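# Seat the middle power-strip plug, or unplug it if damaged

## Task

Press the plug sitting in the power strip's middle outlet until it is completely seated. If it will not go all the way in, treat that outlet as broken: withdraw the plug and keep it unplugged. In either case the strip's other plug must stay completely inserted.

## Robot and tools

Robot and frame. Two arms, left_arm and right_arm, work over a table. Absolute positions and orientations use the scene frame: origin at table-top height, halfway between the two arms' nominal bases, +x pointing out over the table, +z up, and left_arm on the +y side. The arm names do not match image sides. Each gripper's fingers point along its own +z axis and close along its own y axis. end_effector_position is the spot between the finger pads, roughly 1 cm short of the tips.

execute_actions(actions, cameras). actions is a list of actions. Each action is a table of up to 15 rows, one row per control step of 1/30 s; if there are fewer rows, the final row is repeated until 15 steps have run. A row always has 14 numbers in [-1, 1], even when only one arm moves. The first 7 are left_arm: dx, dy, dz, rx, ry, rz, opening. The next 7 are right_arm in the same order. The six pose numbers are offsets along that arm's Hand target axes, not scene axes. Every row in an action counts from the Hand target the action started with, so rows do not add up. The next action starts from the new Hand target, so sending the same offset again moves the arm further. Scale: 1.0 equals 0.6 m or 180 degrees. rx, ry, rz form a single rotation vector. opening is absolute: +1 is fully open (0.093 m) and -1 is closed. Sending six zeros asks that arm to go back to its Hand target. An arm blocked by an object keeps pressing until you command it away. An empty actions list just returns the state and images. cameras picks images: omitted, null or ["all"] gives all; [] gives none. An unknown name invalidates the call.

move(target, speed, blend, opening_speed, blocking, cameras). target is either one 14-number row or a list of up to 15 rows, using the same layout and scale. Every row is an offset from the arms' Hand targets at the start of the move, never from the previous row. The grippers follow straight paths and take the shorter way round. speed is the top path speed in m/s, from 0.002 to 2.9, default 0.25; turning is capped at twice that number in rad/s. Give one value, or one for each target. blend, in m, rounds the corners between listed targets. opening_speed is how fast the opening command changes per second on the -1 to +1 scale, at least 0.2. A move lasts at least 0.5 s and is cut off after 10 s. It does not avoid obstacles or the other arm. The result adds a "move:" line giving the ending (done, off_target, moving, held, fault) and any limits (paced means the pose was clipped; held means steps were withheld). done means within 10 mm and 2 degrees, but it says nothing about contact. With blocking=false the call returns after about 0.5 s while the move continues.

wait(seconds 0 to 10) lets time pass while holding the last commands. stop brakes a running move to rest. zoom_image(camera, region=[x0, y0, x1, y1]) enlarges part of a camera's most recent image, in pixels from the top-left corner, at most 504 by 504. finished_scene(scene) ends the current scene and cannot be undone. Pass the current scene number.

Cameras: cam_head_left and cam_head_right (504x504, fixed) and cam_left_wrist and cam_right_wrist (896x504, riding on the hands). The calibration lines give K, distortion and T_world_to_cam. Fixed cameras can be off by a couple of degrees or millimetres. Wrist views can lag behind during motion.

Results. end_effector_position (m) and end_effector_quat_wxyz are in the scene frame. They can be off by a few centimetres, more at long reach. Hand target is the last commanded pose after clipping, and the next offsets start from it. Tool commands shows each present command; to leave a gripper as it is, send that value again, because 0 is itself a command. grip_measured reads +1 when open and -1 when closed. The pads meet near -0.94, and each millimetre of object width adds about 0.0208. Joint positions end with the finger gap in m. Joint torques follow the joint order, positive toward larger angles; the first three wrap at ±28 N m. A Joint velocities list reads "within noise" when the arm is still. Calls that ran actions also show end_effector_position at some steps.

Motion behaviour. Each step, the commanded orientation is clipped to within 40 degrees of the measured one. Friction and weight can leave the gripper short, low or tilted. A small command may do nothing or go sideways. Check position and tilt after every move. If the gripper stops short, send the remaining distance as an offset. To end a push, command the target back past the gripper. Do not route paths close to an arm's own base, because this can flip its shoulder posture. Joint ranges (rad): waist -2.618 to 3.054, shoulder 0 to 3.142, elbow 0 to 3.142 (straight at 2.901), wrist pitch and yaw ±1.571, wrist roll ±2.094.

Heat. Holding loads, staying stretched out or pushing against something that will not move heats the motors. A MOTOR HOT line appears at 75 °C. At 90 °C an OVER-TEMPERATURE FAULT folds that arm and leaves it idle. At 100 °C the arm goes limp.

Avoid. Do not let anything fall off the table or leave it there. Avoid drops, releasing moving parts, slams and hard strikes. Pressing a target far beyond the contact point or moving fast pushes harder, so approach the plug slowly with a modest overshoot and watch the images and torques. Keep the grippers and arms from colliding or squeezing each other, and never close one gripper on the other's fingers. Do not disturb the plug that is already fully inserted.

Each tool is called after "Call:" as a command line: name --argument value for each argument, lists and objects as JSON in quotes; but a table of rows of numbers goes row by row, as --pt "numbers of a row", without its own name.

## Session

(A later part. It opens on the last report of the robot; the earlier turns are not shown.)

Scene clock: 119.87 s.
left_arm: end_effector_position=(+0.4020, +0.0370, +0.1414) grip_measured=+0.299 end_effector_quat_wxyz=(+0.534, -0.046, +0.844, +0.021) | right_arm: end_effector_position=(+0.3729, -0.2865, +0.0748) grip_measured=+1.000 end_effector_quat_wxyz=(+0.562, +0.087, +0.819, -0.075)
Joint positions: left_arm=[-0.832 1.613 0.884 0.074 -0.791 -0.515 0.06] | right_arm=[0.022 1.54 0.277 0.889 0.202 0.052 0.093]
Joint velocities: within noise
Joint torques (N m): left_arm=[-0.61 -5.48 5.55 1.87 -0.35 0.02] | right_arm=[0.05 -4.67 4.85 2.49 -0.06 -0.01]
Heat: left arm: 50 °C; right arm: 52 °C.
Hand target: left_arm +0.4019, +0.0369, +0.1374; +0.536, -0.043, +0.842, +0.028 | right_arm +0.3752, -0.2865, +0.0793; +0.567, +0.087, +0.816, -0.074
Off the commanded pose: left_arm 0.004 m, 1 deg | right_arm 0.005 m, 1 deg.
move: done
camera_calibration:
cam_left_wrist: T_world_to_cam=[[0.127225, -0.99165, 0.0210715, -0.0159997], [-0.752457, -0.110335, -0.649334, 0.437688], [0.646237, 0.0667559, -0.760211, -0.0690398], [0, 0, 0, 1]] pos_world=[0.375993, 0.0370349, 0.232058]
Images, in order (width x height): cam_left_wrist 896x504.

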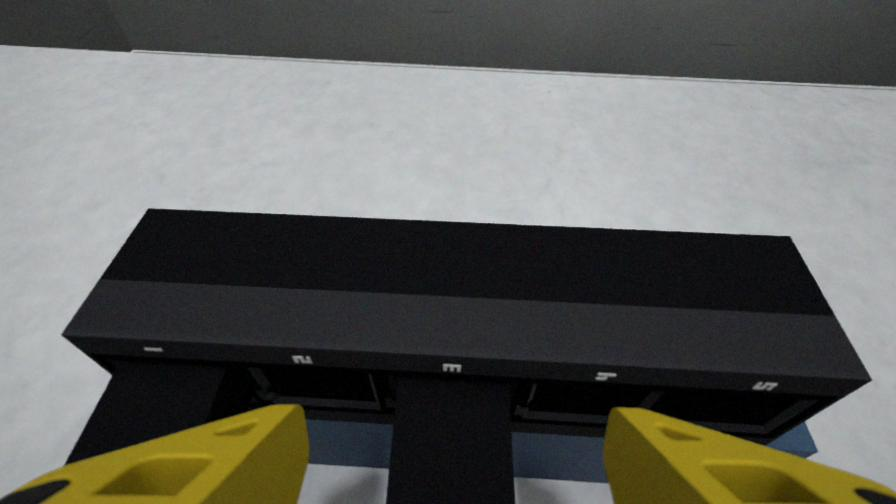

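Call:
move --target '[0.0794,0.003,0.0368,0.004,0,0.002,0.3,0,0,0,0,0,0,1]' --speed 0.08 --cameras '["cam_left_wrist"]'

Call:
move --target '[0,0,0,0,0,0,-0.8,0,0,0,0,0,0,1]' --opening_speed 0.6 --cameras '["cam_left_wrist"]'

Scene clock: 123.50 s.
left_arm: end_effector_position=(+0.4013, +0.0378, +0.0905) grip_measured=+0.299 end_effector_quat_wxyz=(+0.538, -0.041, +0.842, +0.021) | right_arm: end_effector_position=(+0.3729, -0.2865, +0.0748) grip_measured=+1.000 end_effector_quat_wxyz=(+0.562, +0.087, +0.819, -0.075)
Joint positions: left_arm=[-0.832 1.735 0.764 0.331 -0.791 -0.497 0.06] | right_arm=[0.022 1.54 0.277 0.889 0.202 0.052 0.093]
Joint velocities: within noise
Joint torques (N m): left_arm=[-0.02 -5.7 4.72 1.91 -0.18 0.02] | right_arm=[0.01 -4.67 4.85 2.5 -0.06 -0.01]
Heat: left arm: 50 °C; right arm: 52 °C.
Hand target: left_arm +0.4015, +0.0388, +0.0849; +0.537, -0.037, +0.843, +0.024 | right_arm +0.3752, -0.2865, +0.0793; +0.567, +0.087, +0.816, -0.074
Off the commanded pose: left_arm 0.006 m, 1 deg | right_arm 0.005 m, 1 deg.
move: done
camera_calibration:
cam_left_wrist: T_world_to_cam=[[0.119869, -0.992645, 0.0169734, -0.0106854], [-0.747257, -0.101466, -0.656743, 0.402392], [0.653635, 0.0660393, -0.753924, -0.110767], [0, 0, 0, 1]] pos_world=[0.374372, 0.0375373, 0.18094]
Images, in order (width x height): cam_left_wrist 896x504.

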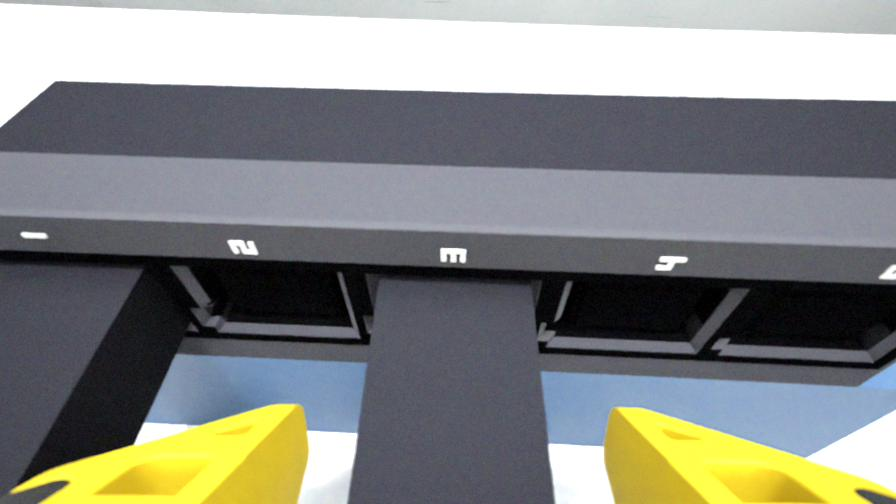

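Scene clock: 125.53 s.
left_arm: end_effector_position=(+0.4012, +0.0375, +0.0904) grip_measured=-0.378 end_effector_quat_wxyz=(+0.538, -0.039, +0.842, +0.021) | right_arm: end_effector_position=(+0.3729, -0.2865, +0.0748) grip_measured=+1.000 end_effector_quat_wxyz=(+0.562, +0.087, +0.819, -0.075)
Joint positions: left_arm=[-0.832 1.735 0.763 0.333 -0.789 -0.493 0.027] | right_arm=[0.022 1.54 0.277 0.889 0.202 0.052 0.093]
Joint velocities: within noise
Joint torques (N m): left_arm=[-0.01 -5.7 4.83 1.88 -0.2 -0.03] | right_arm=[0.03 -4.64 4.85 2.49 -0.06 -0.01]
Heat: left arm: 50 °C; right arm: 52 °C.
Hand target: left_arm +0.4016, +0.0387, +0.0850; +0.537, -0.037, +0.843, +0.024 | right_arm +0.3752, -0.2865, +0.0793; +0.567, +0.087, +0.816, -0.074
Off the commanded pose: left_arm 0.006 m, 0 deg | right_arm 0.005 m, 1 deg.
move: done
camera_calibration:
cam_left_wrist: T_world_to_cam=[[0.116399, -0.993098, 0.0143914, -0.00919809], [-0.747843, -0.0971697, -0.656726, 0.402358], [0.653592, 0.0656795, -0.753992, -0.110781], [0, 0, 0, 1]] pos_world=[0.374377, 0.0372385, 0.180844]
Images, in order (width x height): cam_left_wrist 896x504.

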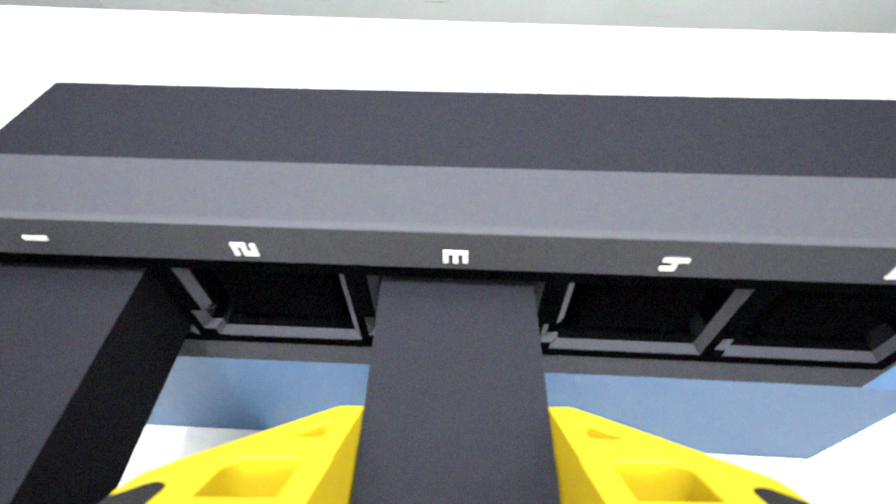

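Call:
move --target '[-0.0213,0,0.0453,0,0,0,-0.9,0,0,0,0,0,0,1]' --speed 0.03 --cameras '[]'

Call:
move --target '[-0.0071,0,0.0151,0,0,0,-0.9,0,0,0,0,0,0,1]' --speed 0.02 --cameras '[]'

Call:
move --target '[-0.0071,0,0.0151,0,0,0,-0.9,0,0,0,0,0,0,1]' --speed 0.02 --cameras '["cam_left_wrist"]'

Scene clock: 129.90 s.
left_arm: end_effector_position=(+0.4026, +0.0383, +0.0893) grip_measured=-0.385 end_effector_quat_wxyz=(+0.539, -0.038, +0.841, +0.025) | right_arm: end_effector_position=(+0.3729, -0.2865, +0.0748) grip_measured=+1.000 end_effector_quat_wxyz=(+0.562, +0.087, +0.819, -0.075)
Joint positions: left_arm=[-0.829 1.742 0.763 0.342 -0.792 -0.483 0.027] | right_arm=[0.022 1.54 0.277 0.889 0.202 0.052 0.093]
Joint velocities: left_arm=[-0.012 0.002 0.002 -0.183 0.007 -0.007 0] | right_arm=[within noise]
Joint torques (N m): left_arm=[5.35 -1.92 10.3 2.11 0.31 0.45] | right_arm=[0.05 -4.66 4.83 2.5 -0.06 0]
Heat: left arm: 50 °C; right arm: 52 °C.
Hand target: left_arm +0.4315, +0.0414, +0.0850; +0.537, -0.037, +0.843, +0.024 | right_arm +0.3752, -0.2865, +0.0793; +0.567, +0.087, +0.816, -0.074
Off the commanded pose: left_arm 0.029 m, 0 deg | right_arm 0.005 m, 1 deg.
move: off_target (left_arm)
No camera images: "cameras" was empty.

Scene clock: 130.77 s.
left_arm: end_effector_position=(+0.4030, +0.0383, +0.0894) grip_measured=-0.385 end_effector_quat_wxyz=(+0.539, -0.037, +0.841, +0.026) | right_arm: end_effector_position=(+0.3729, -0.2865, +0.0748) grip_measured=+1.000 end_effector_quat_wxyz=(+0.562, +0.087, +0.819, -0.075)
Joint positions: left_arm=[-0.829 1.744 0.766 0.339 -0.793 -0.482 0.027] | right_arm=[0.022 1.54 0.277 0.889 0.202 0.052 0.093]
Joint velocities: within noise
Joint torques (N m): left_arm=[6.98 -0.96 11.74 2.18 0.46 0.59] | right_arm=[0.08 -4.66 4.82 2.49 -0.05 -0.01]
Heat: left arm: 50 °C; right arm: 52 °C.
Hand target: left_arm +0.4415, +0.0423, +0.0851; +0.537, -0.037, +0.843, +0.024 | right_arm +0.3752, -0.2865, +0.0793; +0.567, +0.087, +0.816, -0.074
Off the commanded pose: left_arm 0.039 m, 0 deg | right_arm 0.005 m, 1 deg.
move: off_target (left_arm)
No camera images: "cameras" was empty.

Scene clock: 131.83 s.
left_arm: end_effector_position=(+0.4034, +0.0383, +0.0891) grip_measured=-0.385 end_effector_quat_wxyz=(+0.536, -0.036, +0.843, +0.030) | right_arm: end_effector_position=(+0.3729, -0.2865, +0.0748) grip_measured=+1.000 end_effector_quat_wxyz=(+0.562, +0.087, +0.819, -0.075)
Joint positions: left_arm=[-0.829 1.745 0.774 0.322 -0.794 -0.482 0.027] | right_arm=[0.022 1.54 0.277 0.889 0.202 0.052 0.093]
Joint velocities: within noise
Joint torques (N m): left_arm=[8.53 -0.12 12.64 2.38 0.59 0.74] | right_arm=[0.01 -4.63 4.82 2.48 -0.06 0]
Heat: left arm: 50 °C; right arm: 52 °C.
Hand target: left_arm +0.4515, +0.0433, +0.0850; +0.537, -0.037, +0.843, +0.024 | right_arm +0.3752, -0.2865, +0.0793; +0.567, +0.087, +0.816, -0.074
Off the commanded pose: left_arm 0.048 m, 1 deg | right_arm 0.005 m, 1 deg.
move: off_target (left_arm)
camera_calibration:
cam_left_wrist: T_world_to_cam=[[0.11973, -0.992797, -0.00438629, -0.00833827], [-0.750875, -0.0876625, -0.654601, 0.403867], [0.649501, 0.081669, -0.755962, -0.11199], [0, 0, 0, 1]] pos_world=[0.37699, 0.0362719, 0.179675]
Images, in order (width x height): cam_left_wrist 896x504.

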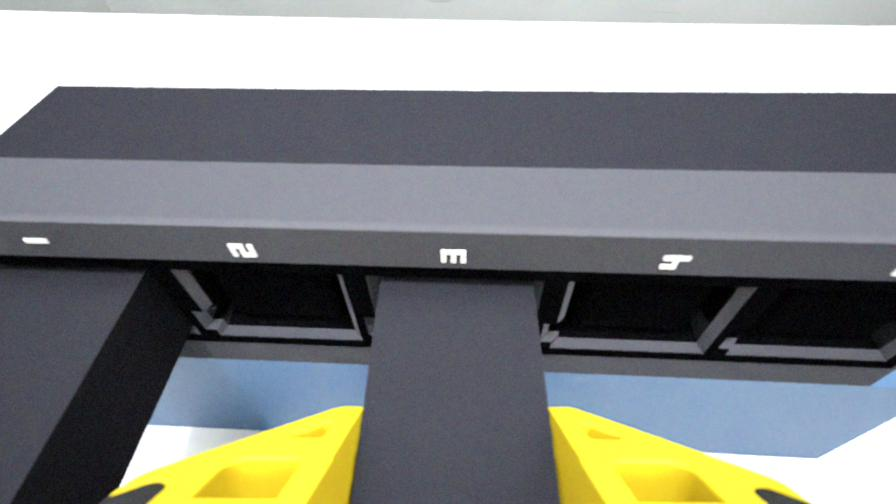

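Call:
move --target '[0.0302,-0.0018,-0.0757,0,0,0,-0.9,0,0,0,0,0,0,1]' --speed 0.06 --cameras '[]'

Call:
move --target '[0,0,0,0,0,0,0.3,0,0,0,0,0,0,1]' --opening_speed 1.2 --cameras '[]'

Scene clock: 152.13 s.
left_arm: end_effector_position=(+0.4020, +0.0381, +0.0895) grip_measured=-0.385 end_effector_quat_wxyz=(+0.537, -0.039, +0.842, +0.029) | right_arm: end_effector_position=(+0.3729, -0.2865, +0.0748) grip_measured=+1.000 end_effector_quat_wxyz=(+0.562, +0.087, +0.819, -0.075)
Joint positions: left_arm=[-0.833 1.743 0.771 0.324 -0.8 -0.492 0.027] | right_arm=[0.022 1.54 0.277 0.889 0.202 0.052 0.093]
Joint velocities: within noise
Joint torques (N m): left_arm=[0.12 -6.69 5.09 1.84 -0.1 -0.03] | right_arm=[0.03 -4.66 4.83 2.49 -0.05 -0.01]
Heat: left arm: 56 °C; right arm: 53 °C.
Hand target: left_arm +0.4029, +0.0377, +0.0878; +0.537, -0.037, +0.843, +0.024 | right_arm +0.3752, -0.2865, +0.0793; +0.567, +0.087, +0.816, -0.074
Off the commanded pose: left_arm 0.002 m, 1 deg | right_arm 0.005 m, 1 deg.
move: done
No camera images: "cameras" was empty.

Scene clock: 153.37 s.
left_arm: end_effector_position=(+0.4018, +0.0366, +0.0889) grip_measured=+0.299 end_effector_quat_wxyz=(+0.536, -0.037, +0.843, +0.025) | right_arm: end_effector_position=(+0.3729, -0.2865, +0.0748) grip_measured=+1.000 end_effector_quat_wxyz=(+0.562, +0.087, +0.819, -0.075)
Joint positions: left_arm=[-0.834 1.743 0.771 0.324 -0.792 -0.492 0.06] | right_arm=[0.022 1.54 0.277 0.889 0.202 0.052 0.093]
Joint velocities: within noise
Joint torques (N m): left_arm=[0.16 -6.69 5.09 1.82 -0.15 -0.03] | right_arm=[0.08 -4.7 4.83 2.48 -0.06 0]
Heat: left arm: 56 °C; right arm: 53 °C.
Hand target: left_arm +0.4029, +0.0378, +0.0879; +0.537, -0.037, +0.843, +0.024 | right_arm +0.3752, -0.2865, +0.0793; +0.567, +0.087, +0.816, -0.074
Off the commanded pose: left_arm 0.002 m, 0 deg | right_arm 0.005 m, 1 deg.
move: done
No camera images: "cameras" was empty.

Call:
move --pt "-0.0832 0 -0.0389 0 0 0 0.3 0 0 0 0 0 0 1" --pt "-0.1095 0.06 -0.1482 0.0102 0.2222 -0.0009 0.3 0 0 0 0 0 0 1" --speed 0.2 --blend 0.02 --cameras '["cam_left_wrist"]'

Call:
zoom_image --camera "cam_left_wrist" --region '[300, 40, 460, 140]'

Call:
zoom_image --camera "cam_left_wrist" --region '[460, 40, 620, 140]'

Call:
zoom_image --camera "cam_left_wrist" --region '[300, 270, 460, 370]'

Call:
zoom_image --camera "cam_left_wrist" --region '[460, 270, 620, 370]'

Scene clock: 164.87 s.
left_arm: end_effector_position=(+0.3438, +0.0705, +0.1811) grip_measured=+0.299 end_effector_quat_wxyz=(+0.217, -0.030, +0.976, +0.000) | right_arm: end_effector_position=(+0.3729, -0.2865, +0.0748) grip_measured=+1.000 end_effector_quat_wxyz=(+0.562, +0.087, +0.819, -0.075)
Joint positions: left_arm=[-0.673 1.578 1.44 -1.084 -0.271 -0.667 0.06] | right_arm=[0.022 1.54 0.277 0.889 0.202 0.052 0.093]
Joint velocities: within noise
Joint torques (N m): left_arm=[0.18 -5.11 8.83 0.91 -0.08 -0.16] | right_arm=[0.03 -4.62 4.83 2.49 -0.04 0]
Heat: left arm: 53 °C; right arm: 53 °C.
Hand target: left_arm +0.3472, +0.0690, +0.1850; +0.217, -0.036, +0.976, -0.004 | right_arm +0.3752, -0.2865, +0.0793; +0.567, +0.087, +0.816, -0.074
Off the commanded pose: left_arm 0.005 m, 1 deg | right_arm 0.005 m, 1 deg.
move: done
camera_calibration:
cam_left_wrist: T_world_to_cam=[[0.0848611, -0.996391, 0.00178922, 0.0422036], [-0.996236, -0.0848795, -0.0175919, 0.390887], [0.0176803, -0.000289616, -0.999844, 0.260857], [0, 0, 0, 1]] pos_world=[0.381222, 0.0753052, 0.267617]
Images, in order (width x height): cam_left_wrist 896x504.

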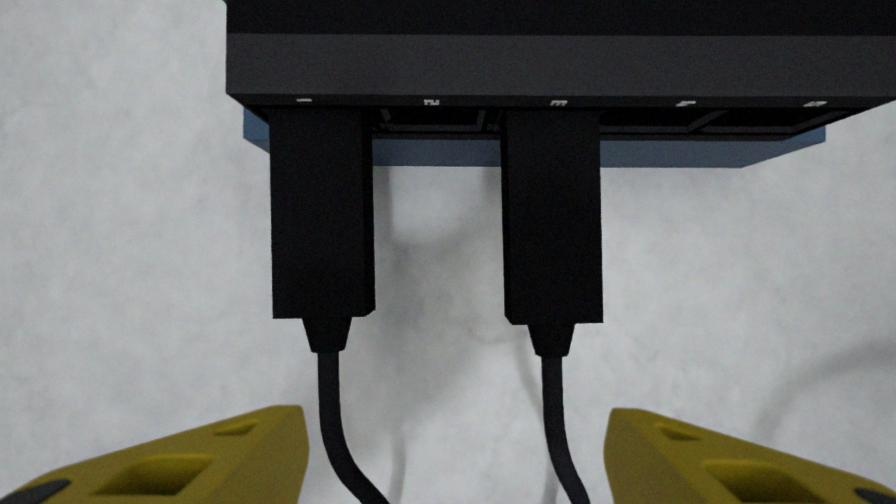

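Scaled by 3.150.

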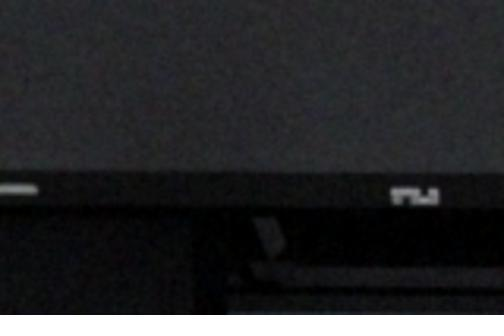

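Scaled by 3.150.

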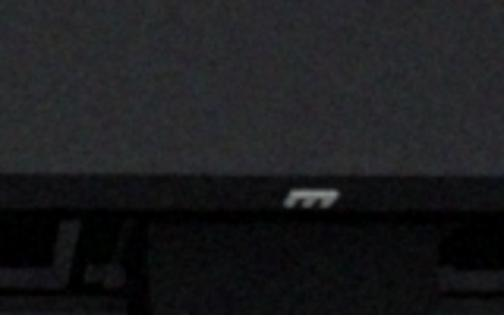

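Scaled by 3.150.

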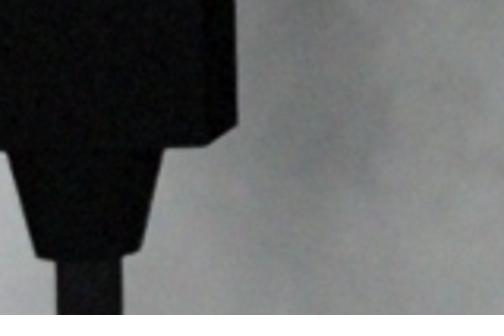

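Scaled by 3.150.

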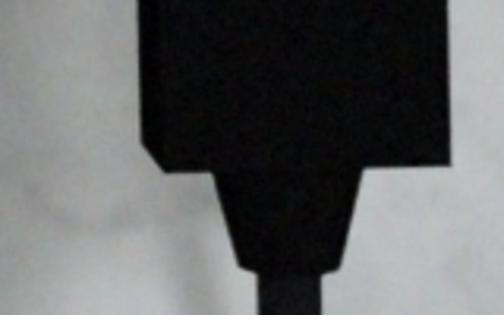

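Call:
move --pt "-0.0482 -0.0555 0.1067 -0.0102 -0.2222 0.0009 0.3 0 0 0 0 0 0 1" --pt "-0.0097 -0.0535 0.1892 -0.0102 -0.2222 0.0009 0.3 0 0 0 0 0 0 1" --speed '[0.2,0.08]' --cameras '["cam_left_wrist"]'

Scene clock: 182.87 s.
left_arm: end_effector_position=(+0.4040, +0.0381, +0.0903) grip_measured=+0.299 end_effector_quat_wxyz=(+0.536, -0.042, +0.843, +0.018) | right_arm: end_effector_position=(+0.3729, -0.2865, +0.0748) grip_measured=+1.000 end_effector_quat_wxyz=(+0.562, +0.087, +0.819, -0.075)
Joint positions: left_arm=[-0.823 1.737 0.769 0.329 -0.776 -0.496 0.06] | right_arm=[0.022 1.54 0.277 0.889 0.202 0.052 0.093]
Joint velocities: within noise
Joint torques (N m): left_arm=[-0.72 -5.68 4.72 1.89 -0.32 0.02] | right_arm=[0.06 -4.66 4.83 2.49 -0.06 0]
Heat: left arm: 52 °C; right arm: 54 °C.
Hand target: left_arm +0.4026, +0.0382, +0.0854; +0.537, -0.037, +0.843, +0.024 | right_arm +0.3752, -0.2865, +0.0793; +0.567, +0.087, +0.816, -0.074
Off the commanded pose: left_arm 0.005 m, 1 deg | right_arm 0.005 m, 1 deg.
move: done
camera_calibration:
cam_left_wrist: T_world_to_cam=[[0.117023, -0.992859, 0.0231602, -0.0100841], [-0.751308, -0.103756, -0.651744, 0.405557], [0.649493, 0.0588685, -0.758085, -0.110417], [0, 0, 0, 1]] pos_world=[0.377593, 0.0385668, 0.180848]
Images, in order (width x height): cam_left_wrist 896x504.

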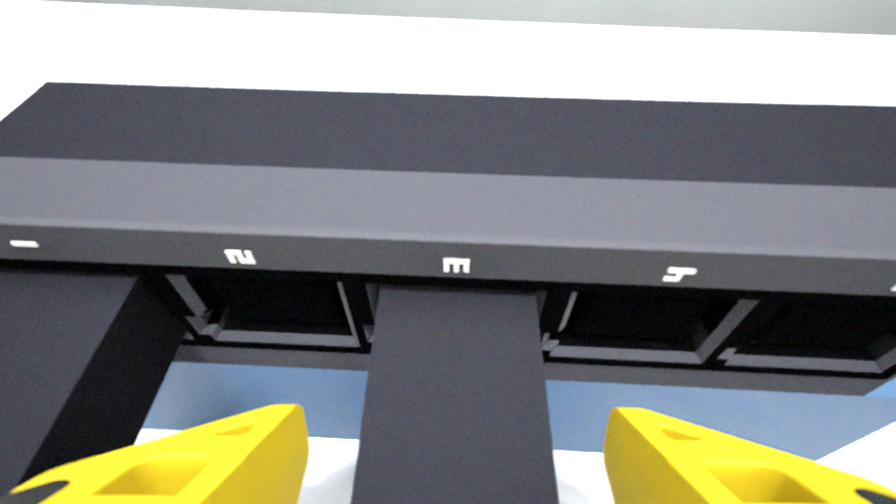

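Grip hard and push in stages.

Call:
move --target '[0,0,0,0,0,0,-1,0,0,0,0,0,0,1]' --opening_speed 0.6 --cameras '[]'

Call:
move --target '[-0.0284,0,0.0604,0,0,0,-1,0,0,0,0,0,0,1]' --speed 0.03 --cameras '[]'

Call:
move --target '[-0.0071,0,0.0151,0,0,0,-1,0,0,0,0,0,0,1]' --speed 0.03 --cameras '[]'

Call:
move --target '[-0.0071,0,0.0151,0,0,0,-1,0,0,0,0,0,0,1]' --speed 0.03 --cameras '["cam_left_wrist"]'

Scene clock: 188.67 s.
left_arm: end_effector_position=(+0.4040, +0.0381, +0.0905) grip_measured=-0.381 end_effector_quat_wxyz=(+0.536, -0.040, +0.843, +0.019) | right_arm: end_effector_position=(+0.3729, -0.2865, +0.0748) grip_measured=+1.000 end_effector_quat_wxyz=(+0.562, +0.087, +0.819, -0.075)
Joint positions: left_arm=[-0.823 1.737 0.768 0.332 -0.776 -0.491 0.027] | right_arm=[0.022 1.54 0.277 0.889 0.202 0.052 0.093]
Joint velocities: within noise
Joint torques (N m): left_arm=[-0.7 -5.68 4.81 1.88 -0.32 -0.04] | right_arm=[0.03 -4.68 4.85 2.49 -0.06 -0.01]
Heat: left arm: 52 °C; right arm: 54 °C.
Hand target: left_arm +0.4026, +0.0382, +0.0854; +0.537, -0.037, +0.843, +0.024 | right_arm +0.3752, -0.2865, +0.0793; +0.567, +0.087, +0.816, -0.074
Off the commanded pose: left_arm 0.005 m, 1 deg | right_arm 0.005 m, 1 deg.
move: done
No camera images: "cameras" was empty.

Scene clock: 190.23 s.
left_arm: end_effector_position=(+0.4057, +0.0386, +0.0894) grip_measured=-0.385 end_effector_quat_wxyz=(+0.537, -0.038, +0.842, +0.025) | right_arm: end_effector_position=(+0.3729, -0.2865, +0.0748) grip_measured=+1.000 end_effector_quat_wxyz=(+0.562, +0.087, +0.819, -0.075)
Joint positions: left_arm=[-0.821 1.748 0.774 0.337 -0.785 -0.481 0.027] | right_arm=[0.022 1.54 0.277 0.889 0.202 0.052 0.093]
Joint velocities: within noise
Joint torques (N m): left_arm=[6.48 -0.98 11.7 2.21 0.4 0.58] | right_arm=[0.06 -4.64 4.81 2.49 -0.06 -0.01]
Heat: left arm: 52 °C; right arm: 54 °C.
Hand target: left_arm +0.4425, +0.0418, +0.0855; +0.537, -0.037, +0.843, +0.024 | right_arm +0.3752, -0.2865, +0.0793; +0.567, +0.087, +0.816, -0.074
Off the commanded pose: left_arm 0.037 m, 0 deg | right_arm 0.005 m, 1 deg.
move: off_target (left_arm)
No camera images: "cameras" was empty.

Scene clock: 191.03 s.
left_arm: end_effector_position=(+0.4061, +0.0386, +0.0892) grip_measured=-0.385 end_effector_quat_wxyz=(+0.535, -0.036, +0.844, +0.030) | right_arm: end_effector_position=(+0.3729, -0.2865, +0.0748) grip_measured=+1.000 end_effector_quat_wxyz=(+0.562, +0.087, +0.819, -0.075)
Joint positions: left_arm=[-0.821 1.75 0.782 0.32 -0.787 -0.48 0.027] | right_arm=[0.022 1.54 0.277 0.889 0.202 0.052 0.093]
Joint velocities: within noise
Joint torques (N m): left_arm=[8.02 -0.18 12.66 2.39 0.54 0.73] | right_arm=[0.08 -4.63 4.82 2.48 -0.06 -0.01]
Heat: left arm: 52 °C; right arm: 54 °C.
Hand target: left_arm +0.4525, +0.0425, +0.0856; +0.537, -0.037, +0.843, +0.024 | right_arm +0.3752, -0.2865, +0.0793; +0.567, +0.087, +0.816, -0.074
Off the commanded pose: left_arm 0.047 m, 1 deg | right_arm 0.005 m, 1 deg.
move: off_target (left_arm)
No camera images: "cameras" was empty.

Scene clock: 191.97 s.
left_arm: end_effector_position=(+0.4065, +0.0386, +0.0865) grip_measured=-0.385 end_effector_quat_wxyz=(+0.529, -0.032, +0.847, +0.037) | right_arm: end_effector_position=(+0.3729, -0.2865, +0.0748) grip_measured=+1.000 end_effector_quat_wxyz=(+0.562, +0.087, +0.819, -0.075)
Joint positions: left_arm=[-0.821 1.758 0.796 0.292 -0.787 -0.479 0.027] | right_arm=[0.022 1.54 0.277 0.889 0.202 0.052 0.093]
Joint velocities: within noise
Joint torques (N m): left_arm=[9.46 0.03 13.29 2.64 0.63 0.85] | right_arm=[0.05 -4.66 4.81 2.49 -0.07 -0.02]
Heat: left arm: 52 °C; right arm: 54 °C.
Hand target: left_arm +0.4624, +0.0435, +0.0856; +0.537, -0.037, +0.843, +0.024 | right_arm +0.3752, -0.2865, +0.0793; +0.567, +0.087, +0.816, -0.074
Off the commanded pose: left_arm 0.056 m, 2 deg | right_arm 0.005 m, 1 deg.
move: off_target (left_arm)
camera_calibration:
cam_left_wrist: T_world_to_cam=[[0.120366, -0.992497, -0.0214722, -0.00727925], [-0.762632, -0.0785986, -0.64204, 0.407879], [0.635535, 0.0936551, -0.76637, -0.109844], [0, 0, 0, 1]] pos_world=[0.381747, 0.0351215, 0.177537]
Images, in order (width x height): cam_left_wrist 896x504.

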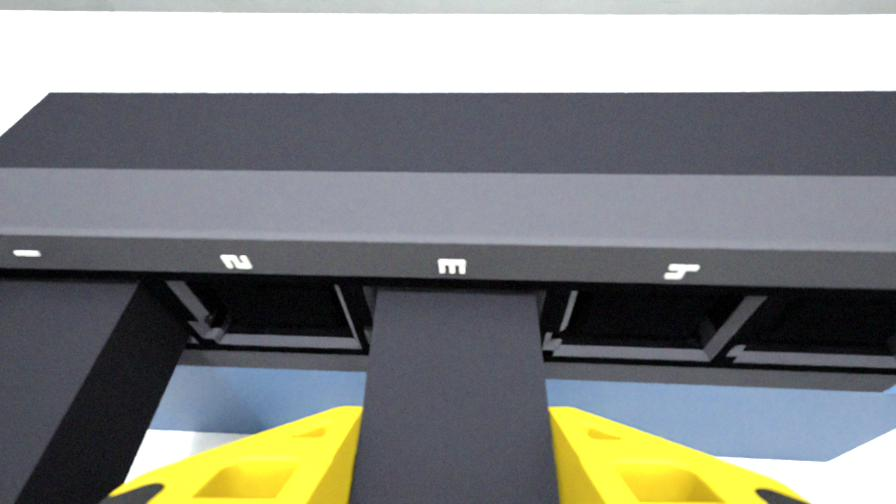

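Call:
move --pt "0.0107 0 -0.0227 0 0 0 -1 0 0 0 0 0 0 1" --pt "0.0107 0.004 -0.0227 -0.022 0 -0.01 -1 0 0 0 0 0 0 1" --pt "0.0107 -0.004 -0.0227 0.022 0 0.01 -1 0 0 0 0 0 0 1" --pt "0.0107 0 -0.0227 0 0 0 -1 0 0 0 0 0 0 1" --speed 0.05 --cameras '[]'

Call:
move --pt "0 0 0 0 0.022 0 -1 0 0 0 0 0 0 1" --pt "0 0 0 0 -0.022 0 -1 0 0 0 0 0 0 1" --pt "0 0 0 0 0 0 -1 0 0 0 0 0 0 1" --speed 0.05 --cameras '["cam_left_wrist"]'

Scene clock: 211.27 s.
left_arm: end_effector_position=(+0.4083, +0.0392, +0.0891) grip_measured=-0.385 end_effector_quat_wxyz=(+0.526, -0.024, +0.849, +0.038) | right_arm: end_effector_position=(+0.3729, -0.2865, +0.0748) grip_measured=+1.000 end_effector_quat_wxyz=(+0.562, +0.087, +0.819, -0.075)
Joint positions: left_arm=[-0.813 1.749 0.802 0.279 -0.774 -0.459 0.027] | right_arm=[0.022 1.54 0.277 0.889 0.202 0.052 0.093]
Joint velocities: within noise
Joint torques (N m): left_arm=[6.57 -0.55 10.33 2.75 0.36 0.44] | right_arm=[0.05 -4.67 4.83 2.5 -0.05 -0.02]
Heat: left arm: 58 °C; right arm: 54 °C.
Hand target: left_arm +0.4475, +0.0421, +0.0856; +0.537, -0.037, +0.843, +0.024 | right_arm +0.3752, -0.2865, +0.0793; +0.567, +0.087, +0.816, -0.074
Off the commanded pose: left_arm 0.039 m, 3 deg | right_arm 0.005 m, 1 deg.
move: off_target (left_arm)
No camera images: "cameras" was empty.

Scene clock: 214.43 s.
left_arm: end_effector_position=(+0.4087, +0.0389, +0.0890) grip_measured=-0.385 end_effector_quat_wxyz=(+0.539, -0.021, +0.841, +0.048) | right_arm: end_effector_position=(+0.3729, -0.2865, +0.0748) grip_measured=+1.000 end_effector_quat_wxyz=(+0.562, +0.087, +0.819, -0.075)
Joint positions: left_arm=[-0.822 1.766 0.789 0.335 -0.806 -0.429 0.027] | right_arm=[0.022 1.54 0.277 0.889 0.202 0.052 0.093]
Joint velocities: within noise
Joint torques (N m): left_arm=[7.28 -1.92 11.21 2.27 0.66 0.17] | right_arm=[0.08 -4.66 4.82 2.49 -0.07 -0.01]
Heat: left arm: 58 °C; right arm: 54 °C.
Hand target: left_arm +0.4474, +0.0421, +0.0855; +0.537, -0.037, +0.843, +0.024 | right_arm +0.3752, -0.2865, +0.0793; +0.567, +0.087, +0.816, -0.074
Off the commanded pose: left_arm 0.039 m, 3 deg | right_arm 0.005 m, 1 deg.
move: off_target (left_arm)
camera_calibration:
cam_left_wrist: T_world_to_cam=[[0.114126, -0.992173, -0.0506767, -0.00210352], [-0.747913, -0.0522306, -0.661739, 0.405895], [0.653912, 0.113424, -0.74802, -0.119228], [0, 0, 0, 1]] pos_world=[0.381779, 0.0326364, 0.179305]
Images, in order (width x height): cam_left_wrist 896x504.

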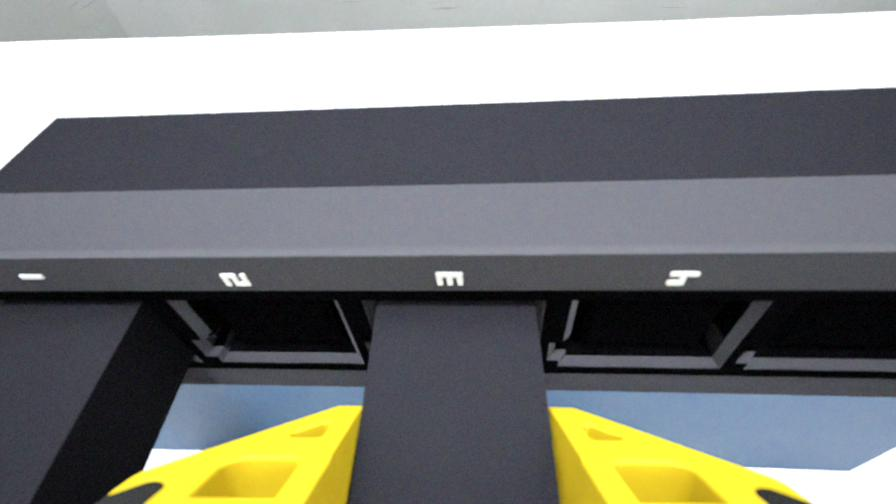

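Call:
move --target '[0.0269,-0.001,-0.0582,0,0,0,-1,0,0,0,0,0,0,1]' --speed 0.08 --cameras '[]'

Call:
move --target '[0,0,0,0,0,0,0.3,0,0,0,0,0,0,1]' --opening_speed 1.2 --cameras '["cam_left_wrist"]'

Scene clock: 217.17 s.
left_arm: end_effector_position=(+0.4076, +0.0388, +0.0892) grip_measured=-0.385 end_effector_quat_wxyz=(+0.539, -0.027, +0.841, +0.042) | right_arm: end_effector_position=(+0.3729, -0.2865, +0.0748) grip_measured=+1.000 end_effector_quat_wxyz=(+0.562, +0.087, +0.819, -0.075)
Joint positions: left_arm=[-0.823 1.761 0.786 0.334 -0.804 -0.448 0.027] | right_arm=[0.022 1.54 0.277 0.889 0.202 0.052 0.093]
Joint velocities: within noise
Joint torques (N m): left_arm=[0.55 -6.65 4.79 1.89 0.04 -0.36] | right_arm=[0.06 -4.66 4.81 2.49 -0.06 -0.02]
Heat: left arm: 58 °C; right arm: 55 °C.
Hand target: left_arm +0.4092, +0.0382, +0.0856; +0.537, -0.037, +0.843, +0.024 | right_arm +0.3752, -0.2865, +0.0793; +0.567, +0.087, +0.816, -0.074
Off the commanded pose: left_arm 0.004 m, 2 deg | right_arm 0.005 m, 1 deg.
move: done
No camera images: "cameras" was empty.

Scene clock: 218.50 s.
left_arm: end_effector_position=(+0.4089, +0.0375, +0.0888) grip_measured=+0.299 end_effector_quat_wxyz=(+0.538, -0.031, +0.842, +0.032) | right_arm: end_effector_position=(+0.3729, -0.2865, +0.0748) grip_measured=+1.000 end_effector_quat_wxyz=(+0.562, +0.087, +0.819, -0.075)
Joint positions: left_arm=[-0.818 1.761 0.786 0.34 -0.786 -0.46 0.06] | right_arm=[0.022 1.54 0.277 0.889 0.202 0.052 0.093]
Joint velocities: within noise
Joint torques (N m): left_arm=[0.12 -6.67 4.77 1.85 -0.11 -0.23] | right_arm=[0.01 -4.68 4.83 2.48 -0.06 -0.01]
Heat: left arm: 58 °C; right arm: 55 °C.
Hand target: left_arm +0.4091, +0.0381, +0.0856; +0.537, -0.037, +0.843, +0.024 | right_arm +0.3752, -0.2865, +0.0793; +0.567, +0.087, +0.816, -0.074
Off the commanded pose: left_arm 0.003 m, 1 deg | right_arm 0.005 m, 1 deg.
move: done
camera_calibration:
cam_left_wrist: T_world_to_cam=[[0.114124, -0.993403, -0.011236, -0.00696833], [-0.74934, -0.0786485, -0.657498, 0.407001], [0.652277, 0.0834556, -0.753372, -0.11714], [0, 0, 0, 1]] pos_world=[0.382185, 0.0348637, 0.179274]
Images, in order (width x height): cam_left_wrist 896x504.

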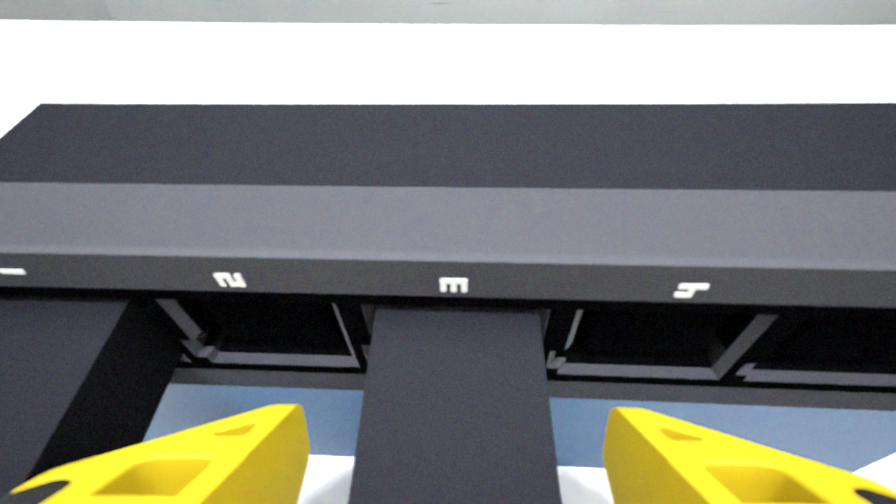

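Call:
move --pt "-0.0832 0 -0.0389 0 0 0 0.3 0 0 0 0 0 0 1" --pt "-0.1085 0.0607 -0.1592 0.0102 0.2222 -0.0009 0.3 0 0 0 0 0 0 1" --speed 0.2 --blend 0.02 --cameras '["cam_left_wrist"]'

Call:
zoom_image --camera "cam_left_wrist" --region '[260, 270, 460, 370]'

Call:
zoom_image --camera "cam_left_wrist" --region '[460, 270, 660, 370]'

Call:
zoom_image --camera "cam_left_wrist" --region '[260, 60, 460, 160]'

Call:
zoom_image --camera "cam_left_wrist" --region '[460, 60, 660, 160]'

Scene clock: 224.77 s.
left_arm: end_effector_position=(+0.3439, +0.0705, +0.1813) grip_measured=+0.299 end_effector_quat_wxyz=(+0.218, -0.029, +0.976, +0.000) | right_arm: end_effector_position=(+0.3729, -0.2865, +0.0748) grip_measured=+1.000 end_effector_quat_wxyz=(+0.562, +0.087, +0.819, -0.075)
Joint positions: left_arm=[-0.673 1.578 1.44 -1.084 -0.271 -0.664 0.06] | right_arm=[0.022 1.54 0.277 0.889 0.202 0.052 0.093]
Joint velocities: within noise
Joint torques (N m): left_arm=[0.2 -5.12 8.76 0.94 -0.11 -0.18] | right_arm=[0.02 -4.67 4.79 2.48 -0.05 -0.01]
Heat: left arm: 56 °C; right arm: 55 °C.
Hand target: left_arm +0.3472, +0.0692, +0.1851; +0.217, -0.036, +0.976, -0.004 | right_arm +0.3752, -0.2865, +0.0793; +0.567, +0.087, +0.816, -0.074
Off the commanded pose: left_arm 0.005 m, 1 deg | right_arm 0.005 m, 1 deg.
move: done
camera_calibration:
cam_left_wrist: T_world_to_cam=[[0.082662, -0.996577, 0.00141263, 0.0430467], [-0.996414, -0.0826741, -0.0180187, 0.390999], [0.0180738, 0.0000819006, -0.999837, 0.260876], [0, 0, 0, 1]] pos_world=[0.381324, 0.0752035, 0.267818]
Images, in order (width x height): cam_left_wrist 896x504.

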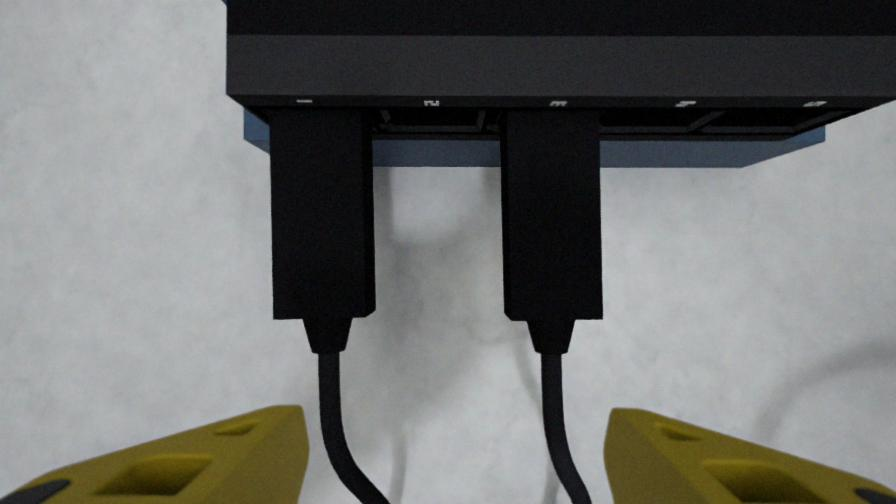

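Scaled by 2.520.

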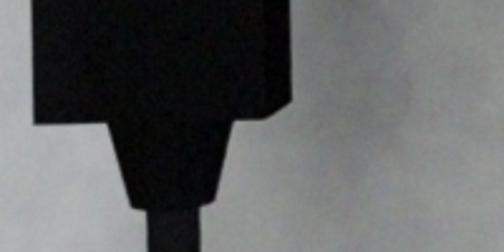

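Scaled by 2.520.

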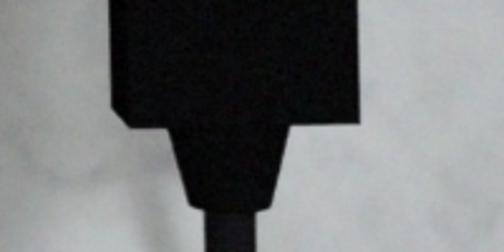

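Scaled by 2.520.

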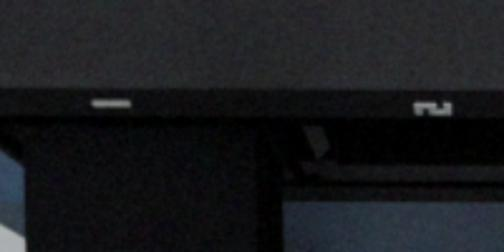

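Scaled by 2.520.

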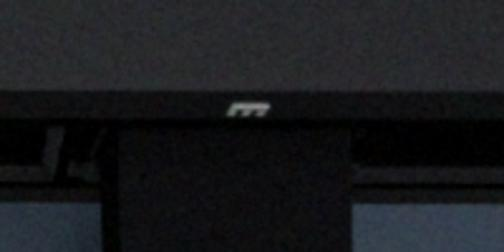

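Call:
finished_scene --scene 2

The scene is finished: the task was done.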